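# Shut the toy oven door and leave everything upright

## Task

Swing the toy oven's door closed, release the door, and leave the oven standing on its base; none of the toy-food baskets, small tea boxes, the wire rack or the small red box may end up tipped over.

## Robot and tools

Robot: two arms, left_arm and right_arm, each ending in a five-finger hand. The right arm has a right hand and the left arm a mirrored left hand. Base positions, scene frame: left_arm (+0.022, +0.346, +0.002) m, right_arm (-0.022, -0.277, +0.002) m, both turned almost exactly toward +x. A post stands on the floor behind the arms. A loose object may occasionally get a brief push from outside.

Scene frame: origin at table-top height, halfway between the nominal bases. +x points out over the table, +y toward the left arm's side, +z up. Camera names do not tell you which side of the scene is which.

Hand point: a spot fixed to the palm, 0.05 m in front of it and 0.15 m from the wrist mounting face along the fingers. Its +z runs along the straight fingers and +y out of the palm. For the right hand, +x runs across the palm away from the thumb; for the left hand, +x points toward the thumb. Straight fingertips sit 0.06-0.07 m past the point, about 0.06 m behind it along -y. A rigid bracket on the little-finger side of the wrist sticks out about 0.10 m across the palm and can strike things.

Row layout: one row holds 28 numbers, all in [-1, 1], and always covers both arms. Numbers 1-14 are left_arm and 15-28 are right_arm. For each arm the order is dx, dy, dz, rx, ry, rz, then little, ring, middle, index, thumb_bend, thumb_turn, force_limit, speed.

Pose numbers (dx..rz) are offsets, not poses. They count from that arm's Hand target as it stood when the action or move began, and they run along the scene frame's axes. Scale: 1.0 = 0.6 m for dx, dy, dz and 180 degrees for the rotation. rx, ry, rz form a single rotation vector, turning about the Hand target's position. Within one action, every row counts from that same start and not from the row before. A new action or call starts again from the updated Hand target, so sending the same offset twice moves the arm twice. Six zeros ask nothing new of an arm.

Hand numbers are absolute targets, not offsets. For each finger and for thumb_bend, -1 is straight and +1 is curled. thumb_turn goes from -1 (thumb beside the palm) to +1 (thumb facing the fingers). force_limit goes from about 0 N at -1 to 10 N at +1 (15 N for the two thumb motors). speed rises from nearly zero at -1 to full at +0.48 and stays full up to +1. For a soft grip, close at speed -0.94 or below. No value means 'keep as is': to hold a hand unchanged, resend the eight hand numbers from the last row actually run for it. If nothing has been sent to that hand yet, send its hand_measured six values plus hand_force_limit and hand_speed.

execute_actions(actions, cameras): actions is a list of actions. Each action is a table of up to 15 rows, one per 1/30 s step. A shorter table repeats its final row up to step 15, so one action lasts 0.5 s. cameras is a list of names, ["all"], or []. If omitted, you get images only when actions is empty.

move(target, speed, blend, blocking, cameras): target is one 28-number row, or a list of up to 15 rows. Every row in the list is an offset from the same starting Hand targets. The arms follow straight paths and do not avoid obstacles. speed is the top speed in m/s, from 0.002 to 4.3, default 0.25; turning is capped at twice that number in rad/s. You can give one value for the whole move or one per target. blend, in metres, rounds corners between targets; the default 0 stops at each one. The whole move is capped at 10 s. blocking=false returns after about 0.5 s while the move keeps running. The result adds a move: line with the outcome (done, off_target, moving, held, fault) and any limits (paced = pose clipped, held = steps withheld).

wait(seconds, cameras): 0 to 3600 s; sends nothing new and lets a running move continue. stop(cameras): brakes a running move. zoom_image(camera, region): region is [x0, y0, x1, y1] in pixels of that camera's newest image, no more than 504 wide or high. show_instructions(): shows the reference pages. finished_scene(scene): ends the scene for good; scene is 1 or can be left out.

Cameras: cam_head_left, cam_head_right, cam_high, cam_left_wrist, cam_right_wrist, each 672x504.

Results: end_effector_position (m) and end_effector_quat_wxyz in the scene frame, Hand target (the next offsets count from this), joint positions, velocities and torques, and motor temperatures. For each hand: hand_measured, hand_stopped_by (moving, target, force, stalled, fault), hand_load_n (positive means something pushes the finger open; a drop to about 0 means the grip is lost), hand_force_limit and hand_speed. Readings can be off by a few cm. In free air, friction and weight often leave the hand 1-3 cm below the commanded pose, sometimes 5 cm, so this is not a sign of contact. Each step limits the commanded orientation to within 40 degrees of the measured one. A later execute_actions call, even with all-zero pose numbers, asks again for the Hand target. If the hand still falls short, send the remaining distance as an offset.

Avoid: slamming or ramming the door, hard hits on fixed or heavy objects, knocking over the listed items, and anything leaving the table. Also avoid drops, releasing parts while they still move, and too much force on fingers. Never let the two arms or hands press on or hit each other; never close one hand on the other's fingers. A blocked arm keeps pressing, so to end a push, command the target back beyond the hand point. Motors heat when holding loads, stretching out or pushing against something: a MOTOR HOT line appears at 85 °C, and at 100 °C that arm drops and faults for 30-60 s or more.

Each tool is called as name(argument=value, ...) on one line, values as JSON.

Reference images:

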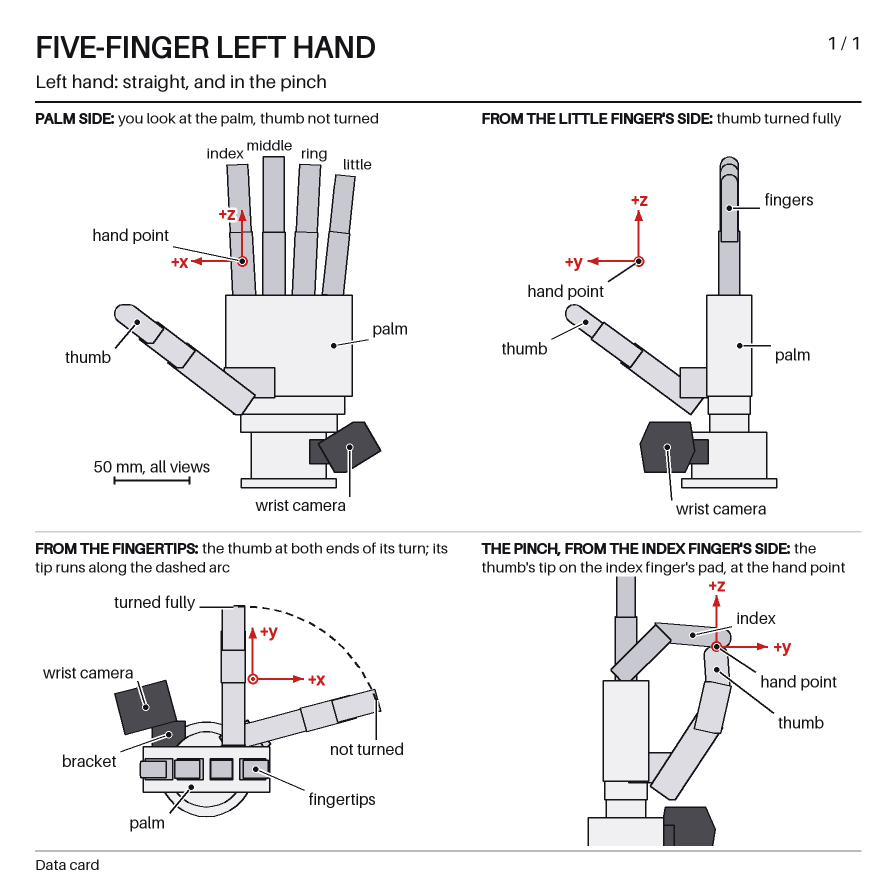

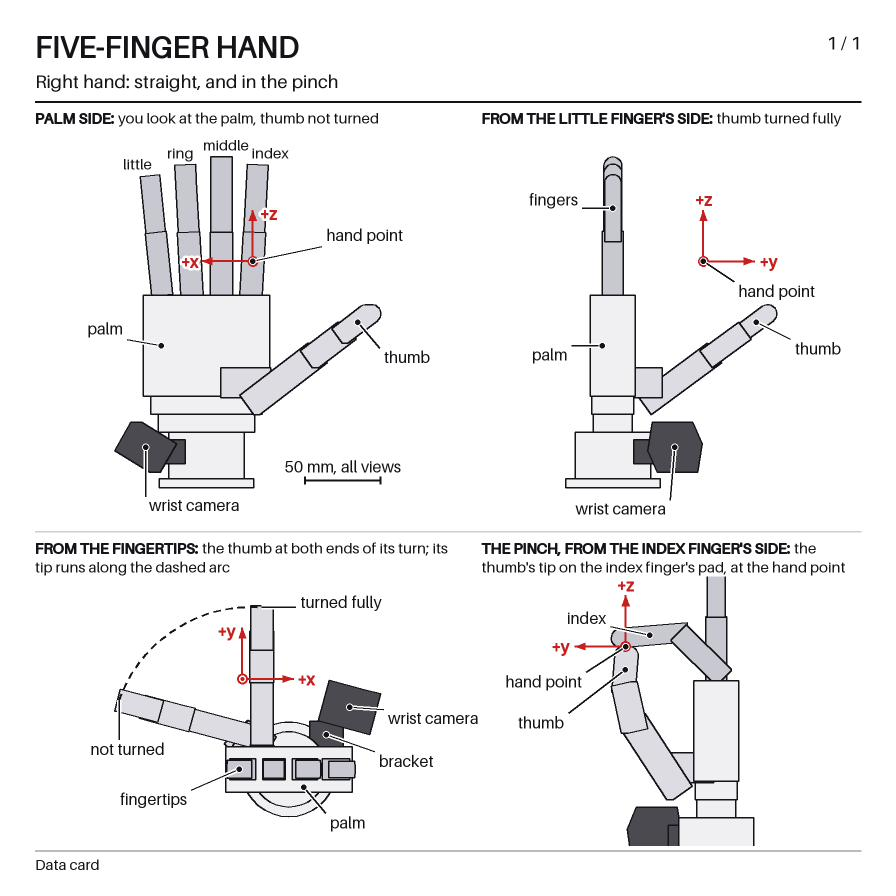

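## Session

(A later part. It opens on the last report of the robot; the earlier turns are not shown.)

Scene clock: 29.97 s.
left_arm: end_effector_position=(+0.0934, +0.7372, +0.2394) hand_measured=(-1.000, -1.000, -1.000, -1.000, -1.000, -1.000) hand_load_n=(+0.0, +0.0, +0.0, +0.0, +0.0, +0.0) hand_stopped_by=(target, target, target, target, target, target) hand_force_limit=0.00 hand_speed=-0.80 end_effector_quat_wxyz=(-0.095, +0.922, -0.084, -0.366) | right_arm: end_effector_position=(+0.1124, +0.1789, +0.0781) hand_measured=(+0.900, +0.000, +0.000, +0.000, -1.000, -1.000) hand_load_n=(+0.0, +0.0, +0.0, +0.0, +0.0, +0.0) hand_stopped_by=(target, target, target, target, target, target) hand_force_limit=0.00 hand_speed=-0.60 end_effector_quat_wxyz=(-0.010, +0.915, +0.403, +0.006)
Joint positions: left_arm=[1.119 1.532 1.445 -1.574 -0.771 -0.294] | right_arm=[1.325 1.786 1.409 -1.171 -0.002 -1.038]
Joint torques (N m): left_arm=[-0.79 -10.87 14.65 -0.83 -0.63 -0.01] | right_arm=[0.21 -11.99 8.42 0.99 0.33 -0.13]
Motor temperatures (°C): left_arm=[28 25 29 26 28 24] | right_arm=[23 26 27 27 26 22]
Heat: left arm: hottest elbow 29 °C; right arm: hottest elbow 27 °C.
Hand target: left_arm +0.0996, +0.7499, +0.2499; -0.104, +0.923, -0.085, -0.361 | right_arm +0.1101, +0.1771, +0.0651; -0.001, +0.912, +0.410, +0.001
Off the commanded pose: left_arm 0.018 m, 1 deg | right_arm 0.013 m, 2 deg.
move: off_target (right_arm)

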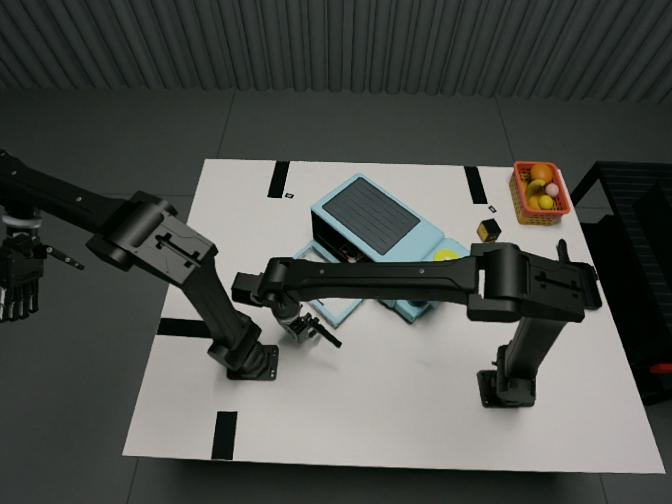

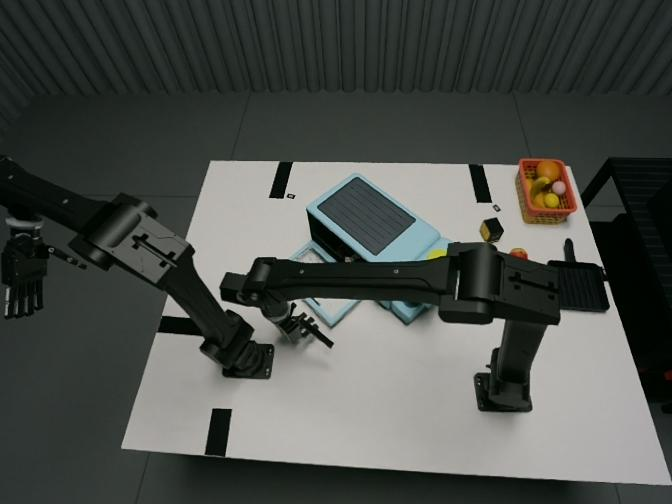

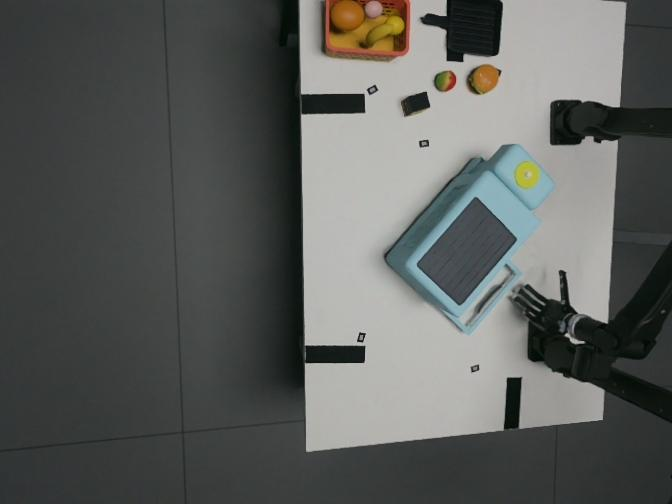

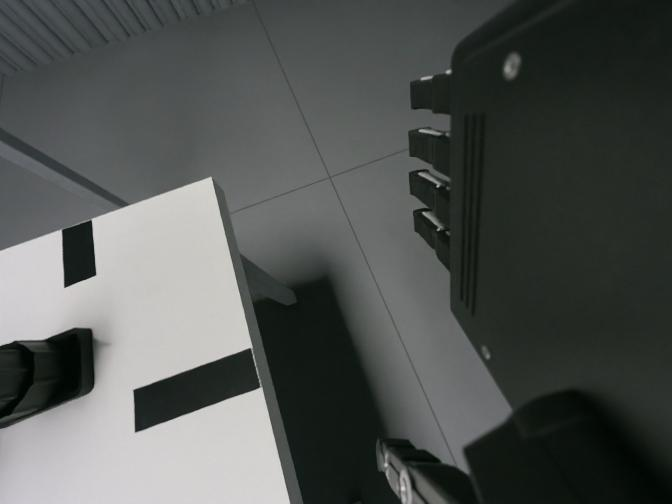

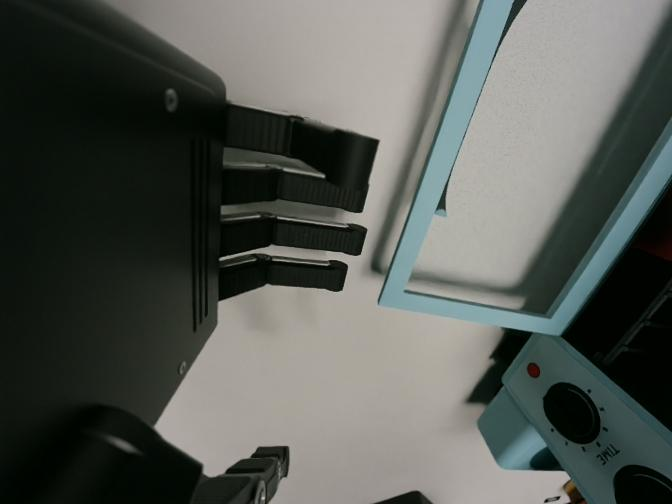

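move(target=[0,0,0,0,0,0,-1,-1,-1,-1,-1,-1,0,-0.8,0,0,-0.055,0,0,0,0.9,0,0,0,-1,-1,0,-0.6], speed=0.08, cameras=["all"])

zoom_image(camera="cam_right_wrist", region=[220, 0, 600, 380])

Scene clock: 31.43 s.
left_arm: end_effector_position=(+0.0934, +0.7372, +0.2394) hand_measured=(-1.000, -1.000, -1.000, -1.000, -1.000, -1.000) hand_load_n=(+0.0, +0.0, +0.0, +0.0, +0.0, +0.0) hand_stopped_by=(target, target, target, target, target, target) hand_force_limit=0.00 hand_speed=-0.80 end_effector_quat_wxyz=(-0.095, +0.922, -0.084, -0.366) | right_arm: end_effector_position=(+0.1128, +0.1807, +0.0660) hand_measured=(+0.900, +0.000, +0.000, +0.000, -1.000, -1.000) hand_load_n=(+0.0, +0.0, +0.0, +0.0, +0.0, +0.0) hand_stopped_by=(target, target, target, target, target, target) hand_force_limit=0.00 hand_speed=-0.60 end_effector_quat_wxyz=(-0.015, +0.915, +0.402, +0.009)
Joint positions: left_arm=[1.119 1.532 1.445 -1.574 -0.771 -0.294] | right_arm=[1.325 1.794 1.388 -1.129 -0.002 -1.038]
Joint torques (N m): left_arm=[-0.73 -10.93 14.65 -0.83 -0.63 -0.01] | right_arm=[-0.26 -13.68 9.62 0.35 0.24 -0.03]
Heat: left arm: hottest elbow 29 °C; right arm: hottest elbow 27 °C.
Hand target: left_arm +0.0996, +0.7499, +0.2499; -0.104, +0.923, -0.085, -0.361 | right_arm +0.1130, +0.1815, +0.0697; -0.017, +0.915, +0.402, +0.010 (not the last commanded pose)
Off the commanded pose: left_arm 0.018 m, 1 deg | right_arm 0.034 m, 2 deg.
move: held (right_arm; a check stopped the path); limits=held
pose unreachable (right arm): on one or more control steps of this call, first in action 0 (counted from 0), this arm could not follow its commanded pose, so it was not sent that pose on those steps. It may still have moved: this result reports where it is.
cause: moving toward the commanded pose would bring a part of the arm too close to another arm (a part of this arm just beyond joint 4 (wrist pitch) and a part of the left arm just beyond its joint 2 (shoulder), at the place that arm is still heading or pushing toward).

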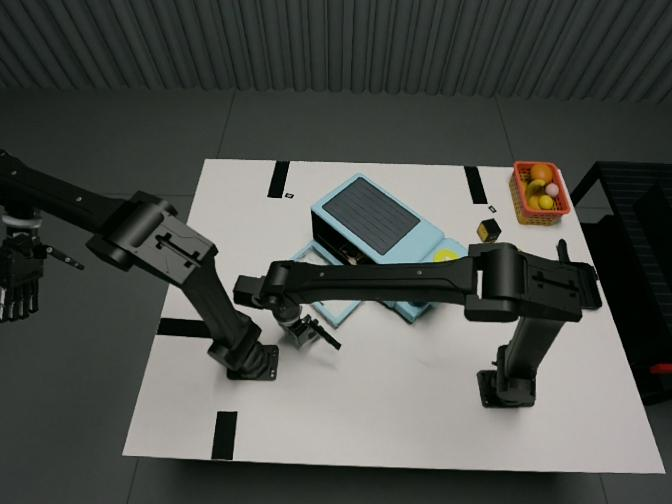

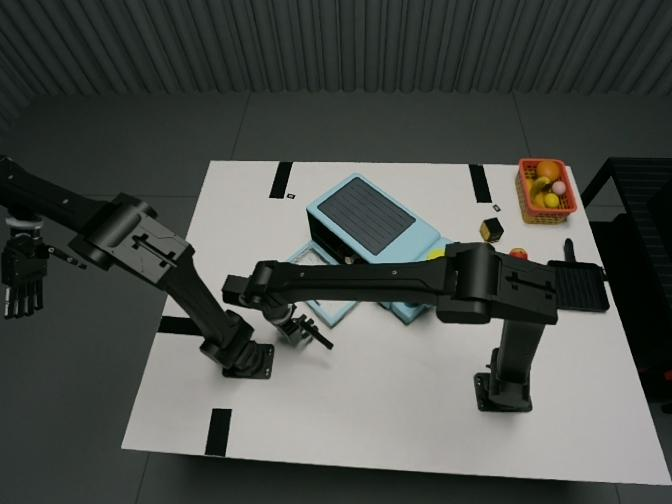

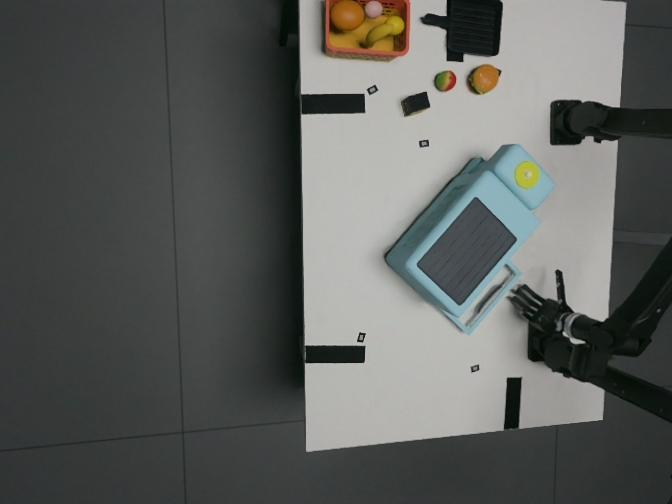

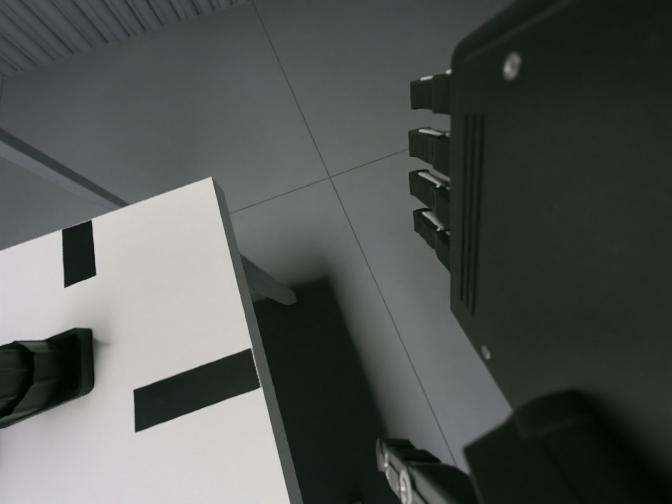

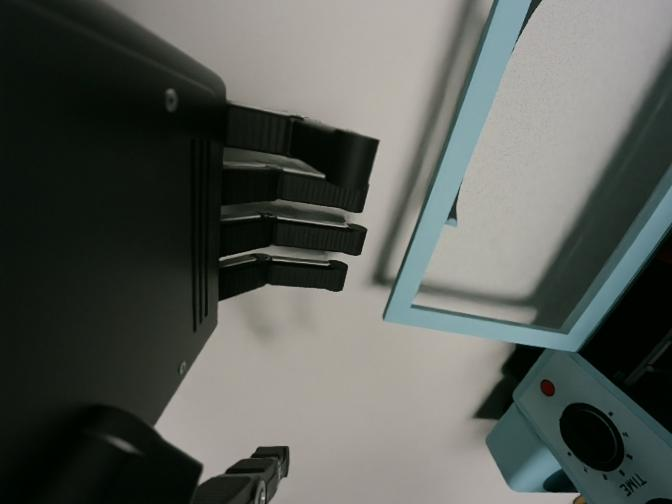

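Scaled by 1.326.

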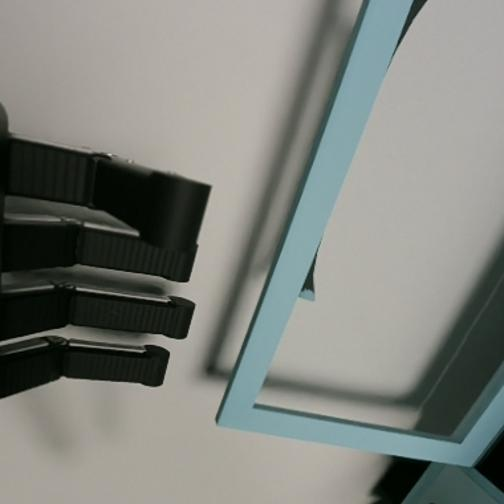

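move(target=[-0.459,-0.1,0,0,0,0.222,-1,-1,-1,-1,-1,-1,0,-0.8,0.0187,-0.0166,0,0,0,0,0.9,0,0,0,-1,-1,0,-0.6], speed=0.2, cameras=["cam_head_left", "cam_head_right"])

Scene clock: 34.57 s.
left_arm: end_effector_position=(-0.1719, +0.6789, +0.2459) hand_measured=(-1.000, -1.000, -1.000, -1.000, -1.000, -1.000) hand_load_n=(+0.0, +0.0, +0.0, +0.0, +0.0, +0.0) hand_stopped_by=(target, target, target, target, target, target) hand_force_limit=0.00 hand_speed=-0.80 end_effector_quat_wxyz=(+0.034, +0.896, +0.236, -0.376) | right_arm: end_effector_position=(+0.1202, +0.1776, +0.0706) hand_measured=(+0.900, +0.000, +0.000, +0.000, -1.000, -1.000) hand_load_n=(+0.0, +0.0, +0.0, +0.5, +0.0, +0.0) hand_stopped_by=(target, target, target, target, target, target) hand_force_limit=0.00 hand_speed=-0.60 end_effector_quat_wxyz=(-0.018, +0.915, +0.403, +0.012)
Joint positions: left_arm=[1.818 1.494 1.421 -1.582 -0.77 -0.289] | right_arm=[1.31 1.78 1.383 -1.129 -0.002 -1.054]
Joint velocities: left_arm=[-0.015 0.005 -0.046 -0.007 0.066 0.051] | right_arm=[within noise]
Joint torques (N m): left_arm=[-0.97 -10.4 12.79 -0.06 -0.69 -0.02] | right_arm=[-1.03 -13.86 8.08 0.69 0.19 -0.13]
Heat: left arm: hottest elbow 29 °C; right arm: hottest elbow 27 °C.
Hand target: left_arm -0.1758, +0.6900, +0.2500; +0.025, +0.896, +0.236, -0.375 | right_arm +0.1241, +0.1715, +0.0697; -0.017, +0.915, +0.403, +0.010
Off the commanded pose: left_arm 0.012 m, 1 deg | right_arm 0.007 m, 0 deg.
move: off_target (left_arm)

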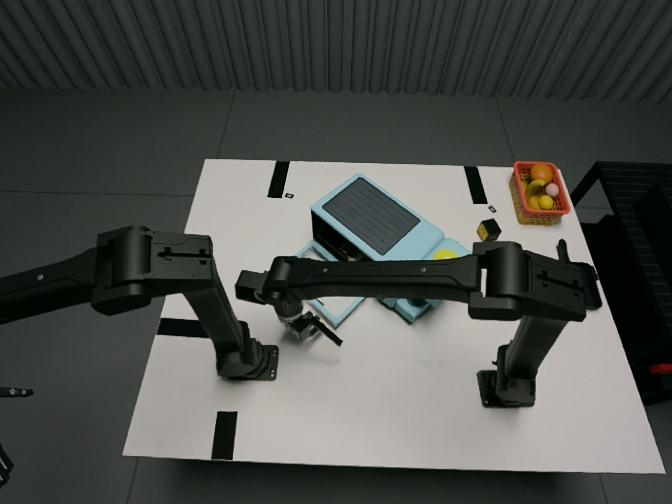

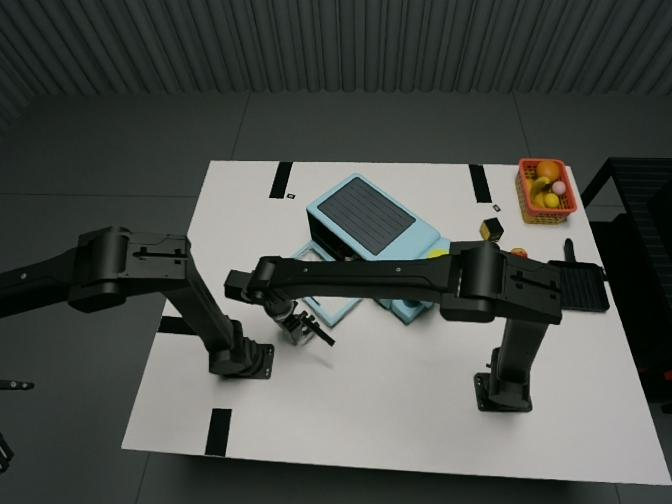

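move(target=[0,0,0,0,0,0,-1,-1,-1,-1,-1,-1,0,-0.8,0,0,-0.06,0,0,0,0.9,0,0,0,-1,-1,0,-0.6], speed=0.06, cameras=["cam_head_left", "cam_high","cam_right_wrist"])

zoom_image(camera="cam_right_wrist", region=[220, 0, 600, 380])

zoom_image(camera="cam_high", region=[440, 230, 620, 390])

Scene clock: 35.83 s.
left_arm: end_effector_position=(-0.1720, +0.6789, +0.2459) hand_measured=(-1.000, -1.000, -1.000, -1.000, -1.000, -1.000) hand_load_n=(+0.0, +0.0, +0.0, +0.0, +0.0, +0.0) hand_stopped_by=(target, target, target, target, target, target) hand_force_limit=0.00 hand_speed=-0.80 end_effector_quat_wxyz=(+0.034, +0.896, +0.236, -0.376) | right_arm: end_effector_position=(+0.1203, +0.1781, +0.0506) hand_measured=(+0.900, +0.000, +0.000, +0.000, -1.000, -1.000) hand_load_n=(+0.0, +0.0, +0.0, +0.0, +0.0, +0.0) hand_stopped_by=(target, target, target, target, target, target) hand_force_limit=0.00 hand_speed=-0.60 end_effector_quat_wxyz=(-0.029, +0.915, +0.403, +0.020)
Joint positions: left_arm=[1.818 1.494 1.421 -1.582 -0.77 -0.289] | right_arm=[1.31 1.785 1.335 -1.051 -0.002 -1.054]
Joint torques (N m): left_arm=[-0.62 -10.58 12.81 -0.06 -0.7 -0.01] | right_arm=[-1.03 -11.4 7.91 1.06 0.17 -0.14]
Heat: left arm: hottest elbow 30 °C; right arm: hottest elbow 27 °C.
Hand target: left_arm -0.1757, +0.6900, +0.2500; +0.025, +0.896, +0.236, -0.375 | right_arm +0.1241, +0.1715, +0.0337; -0.017, +0.915, +0.402, +0.010
Off the commanded pose: left_arm 0.012 m, 1 deg | right_arm 0.019 m, 2 deg.
move: off_target (right_arm)

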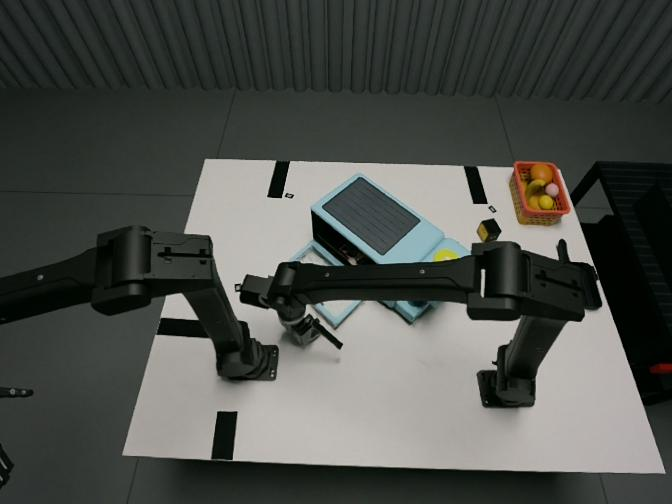

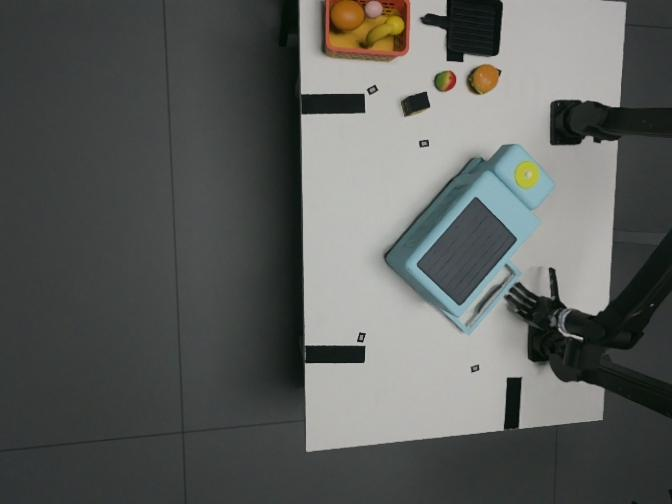

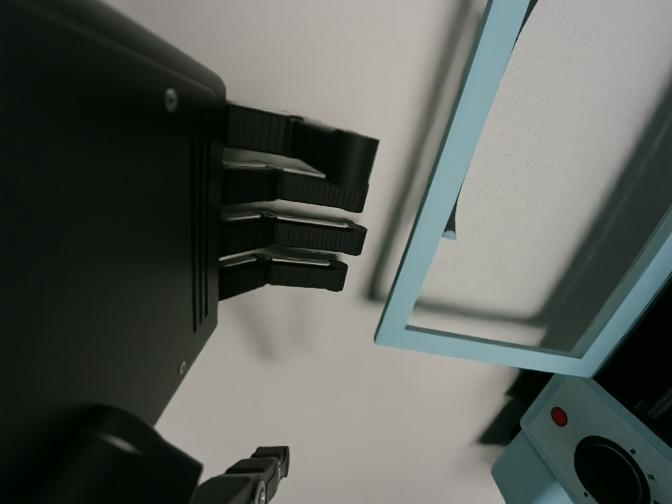

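Scaled by 1.326.

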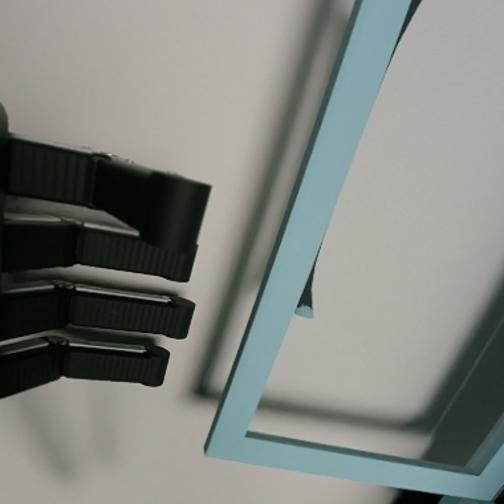

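Scaled by 2.800.

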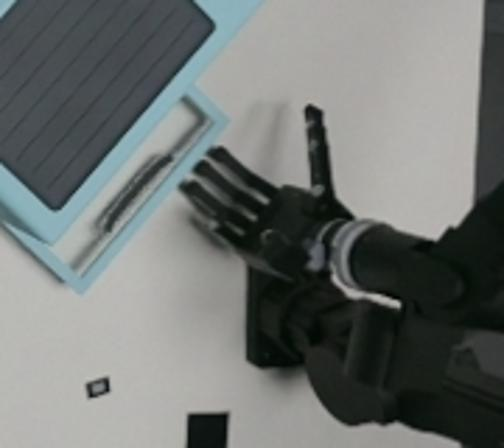

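move(target=[0,0,0,0,0,0,-1,-1,-1,-1,-1,-1,0,-0.8,0,0,-0.035,0,0,0,0.9,0,0,0,-1,-1,0,-0.6], speed=0.04, cameras=["cam_high","cam_right_wrist","cam_head_left"])

zoom_image(camera="cam_right_wrist", region=[220, 0, 600, 380])

zoom_image(camera="cam_head_left", region=[230, 250, 390, 370])

Scene clock: 36.87 s.
left_arm: end_effector_position=(-0.1720, +0.6789, +0.2459) hand_measured=(-1.000, -1.000, -1.000, -1.000, -1.000, -1.000) hand_load_n=(+0.0, +0.0, +0.0, +0.0, +0.0, +0.0) hand_stopped_by=(target, target, target, target, target, target) hand_force_limit=0.00 hand_speed=-0.80 end_effector_quat_wxyz=(+0.034, +0.896, +0.236, -0.376) | right_arm: end_effector_position=(+0.1204, +0.1781, +0.0348) hand_measured=(+0.900, +0.000, +0.000, +0.000, -1.000, -1.000) hand_load_n=(+0.0, +0.0, -3.5, +0.0, +0.0, +0.0) hand_stopped_by=(target, target, target, target, target, target) hand_force_limit=0.00 hand_speed=-0.60 end_effector_quat_wxyz=(-0.029, +0.915, +0.403, +0.020)
Joint positions: left_arm=[1.818 1.494 1.421 -1.582 -0.77 -0.289] | right_arm=[1.31 1.804 1.316 -1.013 -0.002 -1.054]
Joint torques (N m): left_arm=[-0.62 -10.58 12.81 -0.08 -0.69 0] | right_arm=[-1.14 -11.05 7.38 1.65 0.18 -0.13]
Heat: left arm: hottest elbow 30 °C; right arm: hottest elbow 27 °C.
Hand target: left_arm -0.1757, +0.6900, +0.2500; +0.025, +0.896, +0.236, -0.375 | right_arm +0.1241, +0.1715, +0.0127; -0.017, +0.915, +0.402, +0.011
Off the commanded pose: left_arm 0.012 m, 1 deg | right_arm 0.023 m, 2 deg.
move: off_target (right_arm)
Images, in order (width x height): cam_head_left 672x504, cam_high 672x504, cam_right_wrist 672x504.

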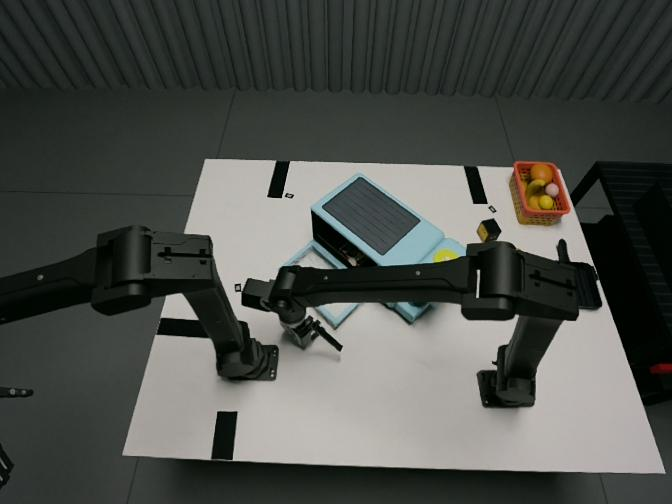

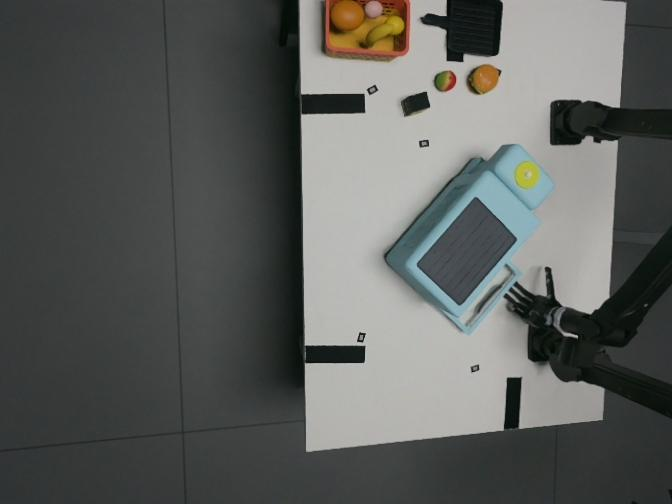

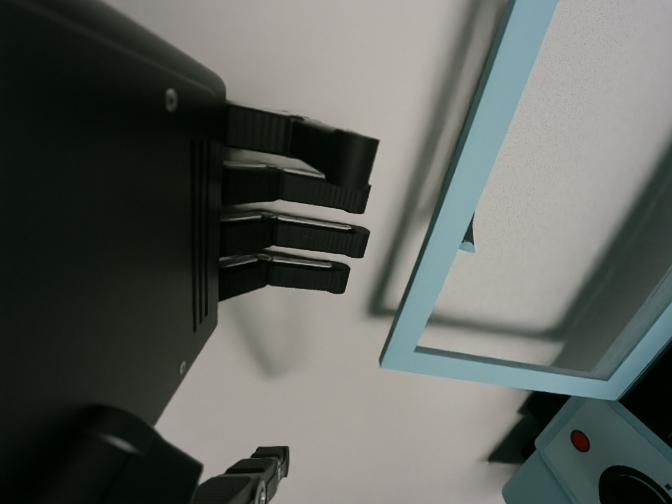

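Scaled by 1.326.

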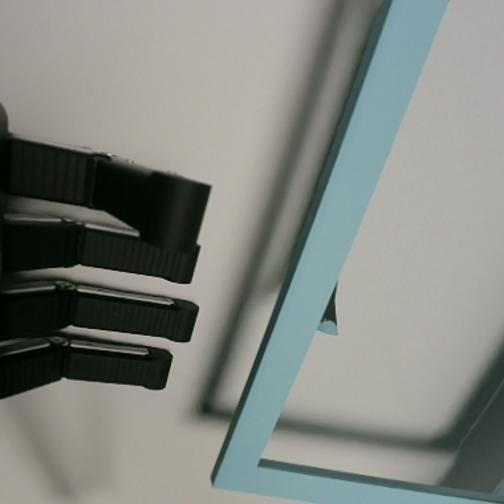

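Scaled by 3.150.

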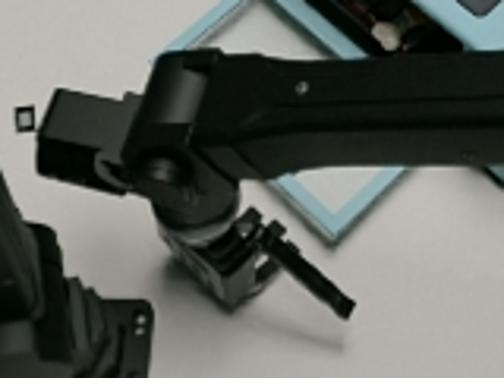

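zoom_image(camera="cam_high", region=[470, 240, 570, 340])

Scaled by 5.040.

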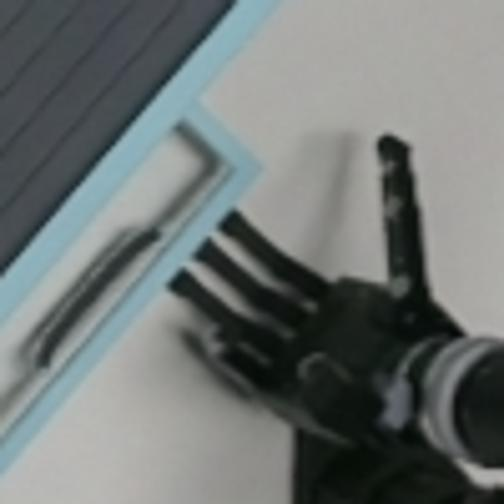

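move(target=[0,0,0,0,0,0,-1,-1,-1,-1,-1,-1,0,-0.8,0.025,-0.022,0.008,0,0,0,0.9,0,0,0,-1,-1,0,-0.6], speed=0.04, cameras=["cam_high","cam_right_wrist"])

zoom_image(camera="cam_right_wrist", region=[220, 0, 600, 380])

zoom_image(camera="cam_high", region=[470, 240, 570, 340])

Scene clock: 38.83 s.
left_arm: end_effector_position=(-0.1720, +0.6789, +0.2459) hand_measured=(-1.000, -1.000, -1.000, -1.000, -1.000, -1.000) hand_load_n=(+0.0, +0.0, +0.0, +0.0, +0.0, +0.0) hand_stopped_by=(target, target, target, target, target, target) hand_force_limit=0.00 hand_speed=-0.80 end_effector_quat_wxyz=(+0.034, +0.896, +0.236, -0.376) | right_arm: end_effector_position=(+0.1334, +0.1720, +0.0346) hand_measured=(+0.900, +0.000, +0.000, +0.000, -1.000, -1.000) hand_load_n=(+0.0, +0.0, -4.0, +0.0, +0.0, +0.0) hand_stopped_by=(target, target, target, target, target, target) hand_force_limit=0.00 hand_speed=-0.60 end_effector_quat_wxyz=(-0.031, +0.915, +0.403, +0.020)
Joint positions: left_arm=[1.818 1.494 1.421 -1.582 -0.77 -0.289] | right_arm=[1.282 1.795 1.302 -1.004 -0.007 -1.082]
Joint torques (N m): left_arm=[-0.62 -10.58 12.82 -0.06 -0.69 0] | right_arm=[-1.49 -11.99 6.5 1.17 0.31 -0.15]
Heat: left arm: hottest elbow 31 °C; right arm: hottest elbow 27 °C.
Hand target: left_arm -0.1757, +0.6900, +0.2500; +0.025, +0.896, +0.236, -0.375 | right_arm +0.1392, +0.1582, +0.0175; -0.016, +0.915, +0.403, +0.011
Off the commanded pose: left_arm 0.012 m, 1 deg | right_arm 0.023 m, 2 deg.
move: off_target (right_arm)

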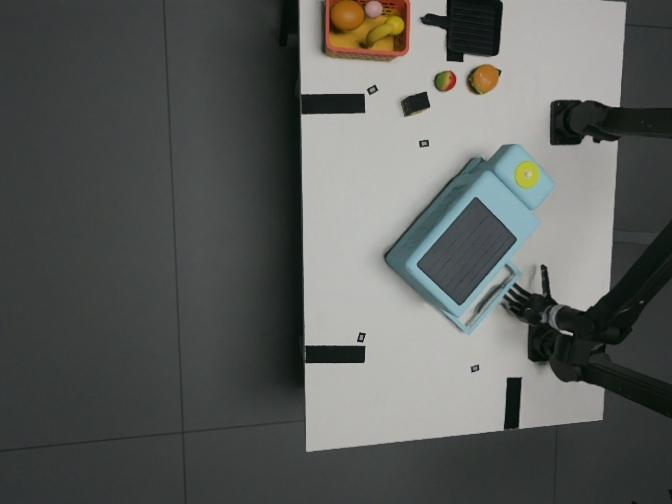

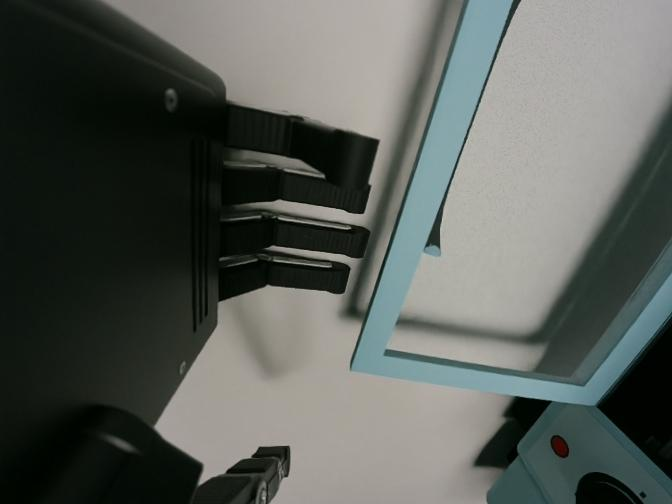

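Scaled by 1.326.

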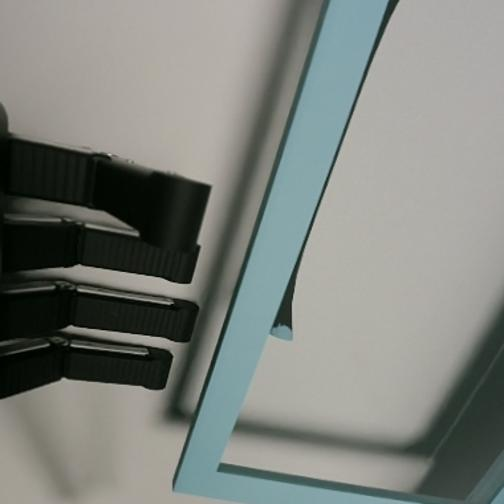

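Scaled by 5.040.

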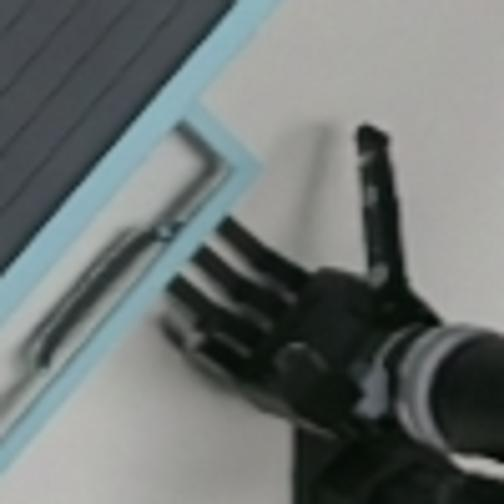

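move(target=[0,0,0,0,0,0,-1,-1,-1,-1,-1,-1,0,-0.8,0.025,-0.022,0.006,0,0,0,0.9,0,0,0,-1,-1,0,-0.6], speed=0.04, cameras=["cam_high","cam_right_wrist"])

zoom_image(camera="cam_right_wrist", region=[220, 0, 600, 380])

zoom_image(camera="cam_high", region=[470, 240, 570, 340])

Scene clock: 40.03 s.
left_arm: end_effector_position=(-0.1720, +0.6789, +0.2459) hand_measured=(-1.000, -1.000, -1.000, -1.000, -1.000, -1.000) hand_load_n=(+0.0, +0.0, +0.0, +0.0, +0.0, +0.0) hand_stopped_by=(target, target, target, target, target, target) hand_force_limit=0.00 hand_speed=-0.80 end_effector_quat_wxyz=(+0.034, +0.896, +0.236, -0.376) | right_arm: end_effector_position=(+0.1493, +0.1583, +0.0347) hand_measured=(+0.900, +0.000, +0.000, +0.000, -1.000, -1.000) hand_load_n=(+0.0, +0.0, -3.0, +0.0, +0.0, +0.0) hand_stopped_by=(target, target, target, target, target, target) hand_force_limit=0.00 hand_speed=-0.60 end_effector_quat_wxyz=(-0.029, +0.914, +0.403, +0.020)
Joint positions: left_arm=[1.818 1.494 1.421 -1.582 -0.77 -0.289] | right_arm=[1.245 1.777 1.277 -1.001 -0.007 -1.12]
Joint torques (N m): left_arm=[-0.56 -10.52 12.82 -0.06 -0.69 0] | right_arm=[-1.55 -12.1 6.65 1.05 0.26 -0.14]
Heat: left arm: hottest elbow 31 °C; right arm: hottest elbow 27 °C.
Hand target: left_arm -0.1757, +0.6900, +0.2500; +0.025, +0.896, +0.236, -0.375 | right_arm +0.1541, +0.1451, +0.0211; -0.017, +0.915, +0.402, +0.011
Off the commanded pose: left_arm 0.012 m, 1 deg | right_arm 0.020 m, 2 deg.
move: off_target (right_arm)

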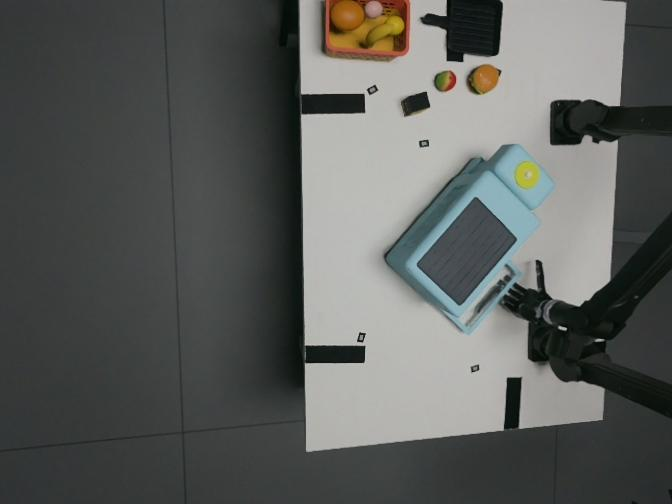

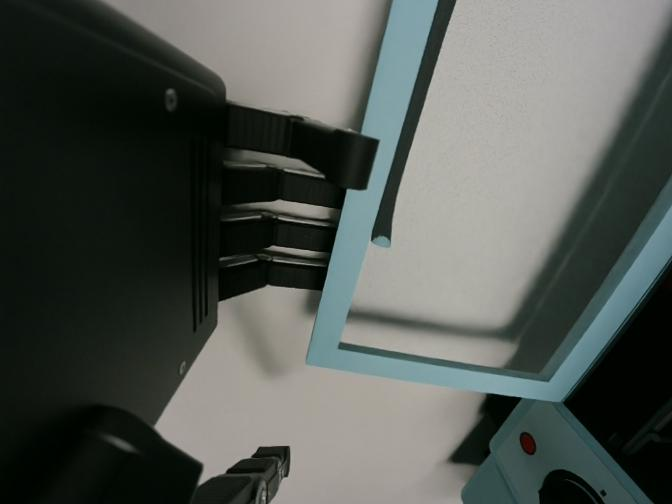

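Scaled by 1.326.

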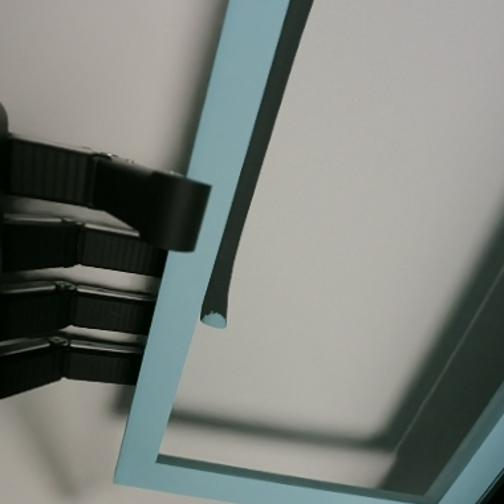

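Scaled by 5.040.

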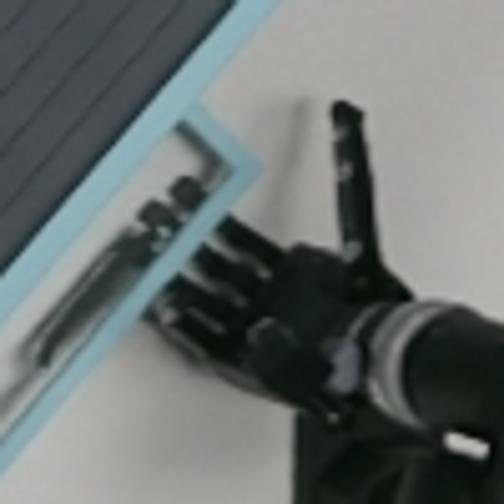

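move(target=[0,0,0,0,0,0,-1,-1,-1,-1,-1,-1,0,-0.8,0.004,-0.003,0.075,0,0,0,0.9,0,0,0,-1,-1,0,-0.6], speed=0.05, cameras=["cam_high","cam_right_wrist", "cam_head_left"])

zoom_image(camera="cam_right_wrist", region=[220, 0, 600, 380])

zoom_image(camera="cam_high", region=[430, 220, 580, 370])

Scene clock: 41.80 s.
left_arm: end_effector_position=(-0.1720, +0.6789, +0.2459) hand_measured=(-1.000, -1.000, -1.000, -1.000, -1.000, -1.000) hand_load_n=(+0.0, +0.0, +0.0, +0.0, +0.0, +0.0) hand_stopped_by=(target, target, target, target, target, target) hand_force_limit=0.00 hand_speed=-0.80 end_effector_quat_wxyz=(+0.034, +0.896, +0.236, -0.376) | right_arm: end_effector_position=(+0.1479, +0.1361, +0.0535) hand_measured=(+0.900, +0.000, +0.000, +0.000, -1.000, -1.000) hand_load_n=(+0.0, +0.5, +0.0, +0.5, +0.0, +0.0) hand_stopped_by=(target, target, target, target, target, target) hand_force_limit=0.00 hand_speed=-0.60 end_effector_quat_wxyz=(-0.007, +0.915, +0.403, +0.001)
Joint positions: left_arm=[1.818 1.494 1.421 -1.582 -0.77 -0.289] | right_arm=[1.235 1.743 1.277 -1.093 -0.007 -1.129]
Joint torques (N m): left_arm=[-0.67 -10.52 12.81 -0.06 -0.69 -0.01] | right_arm=[-1.26 -13.27 11.14 0.13 0.29 -0.14]
Heat: left arm: hottest elbow 32 °C; right arm: hottest elbow 27 °C.
Hand target: left_arm -0.1757, +0.6900, +0.2500; +0.025, +0.896, +0.236, -0.375 | right_arm +0.1566, +0.1433, +0.0660; -0.016, +0.915, +0.402, +0.011
Off the commanded pose: left_arm 0.012 m, 1 deg | right_arm 0.017 m, 2 deg.
move: off_target (right_arm)
Images, in order (width x height): cam_head_left 672x504, cam_high 672x504, cam_right_wrist 672x504.

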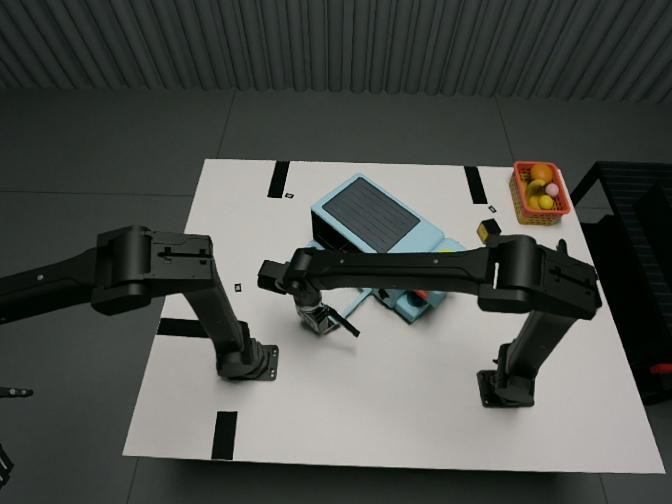

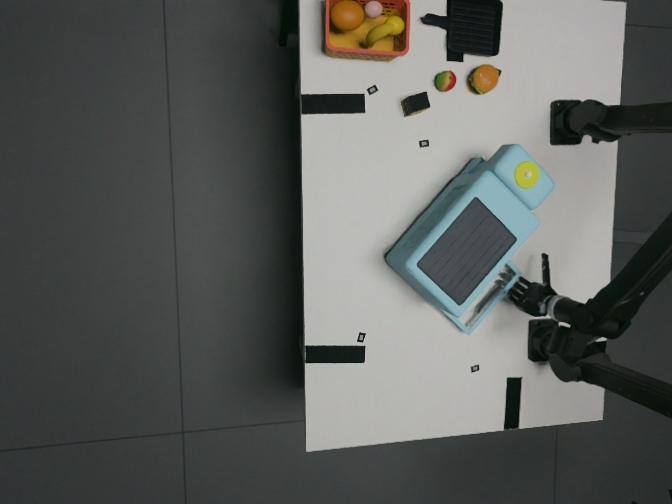

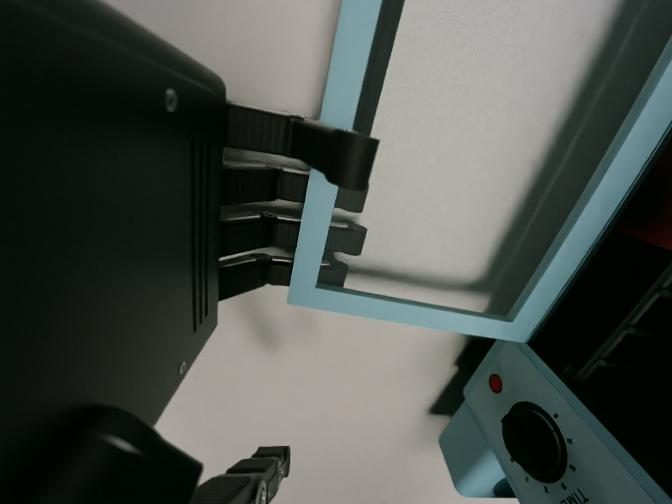

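Scaled by 1.326.

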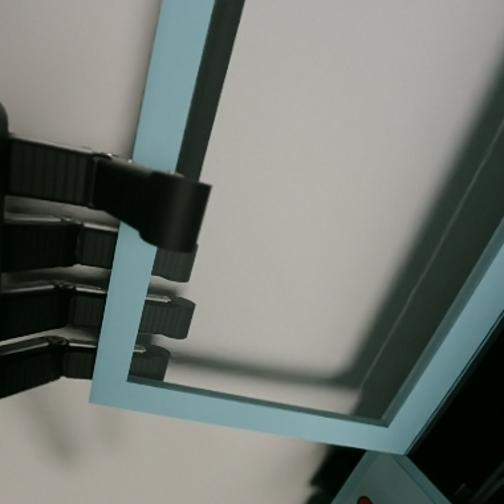

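Scaled by 3.360.

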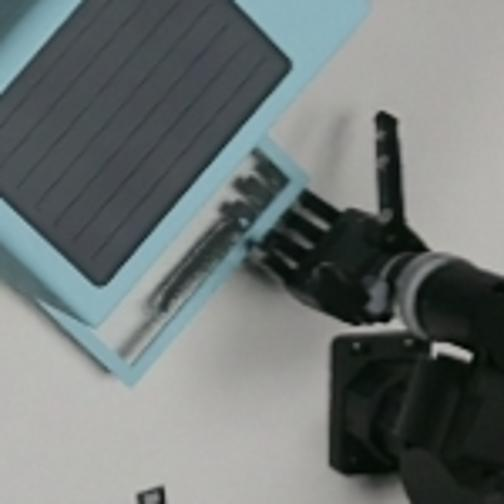

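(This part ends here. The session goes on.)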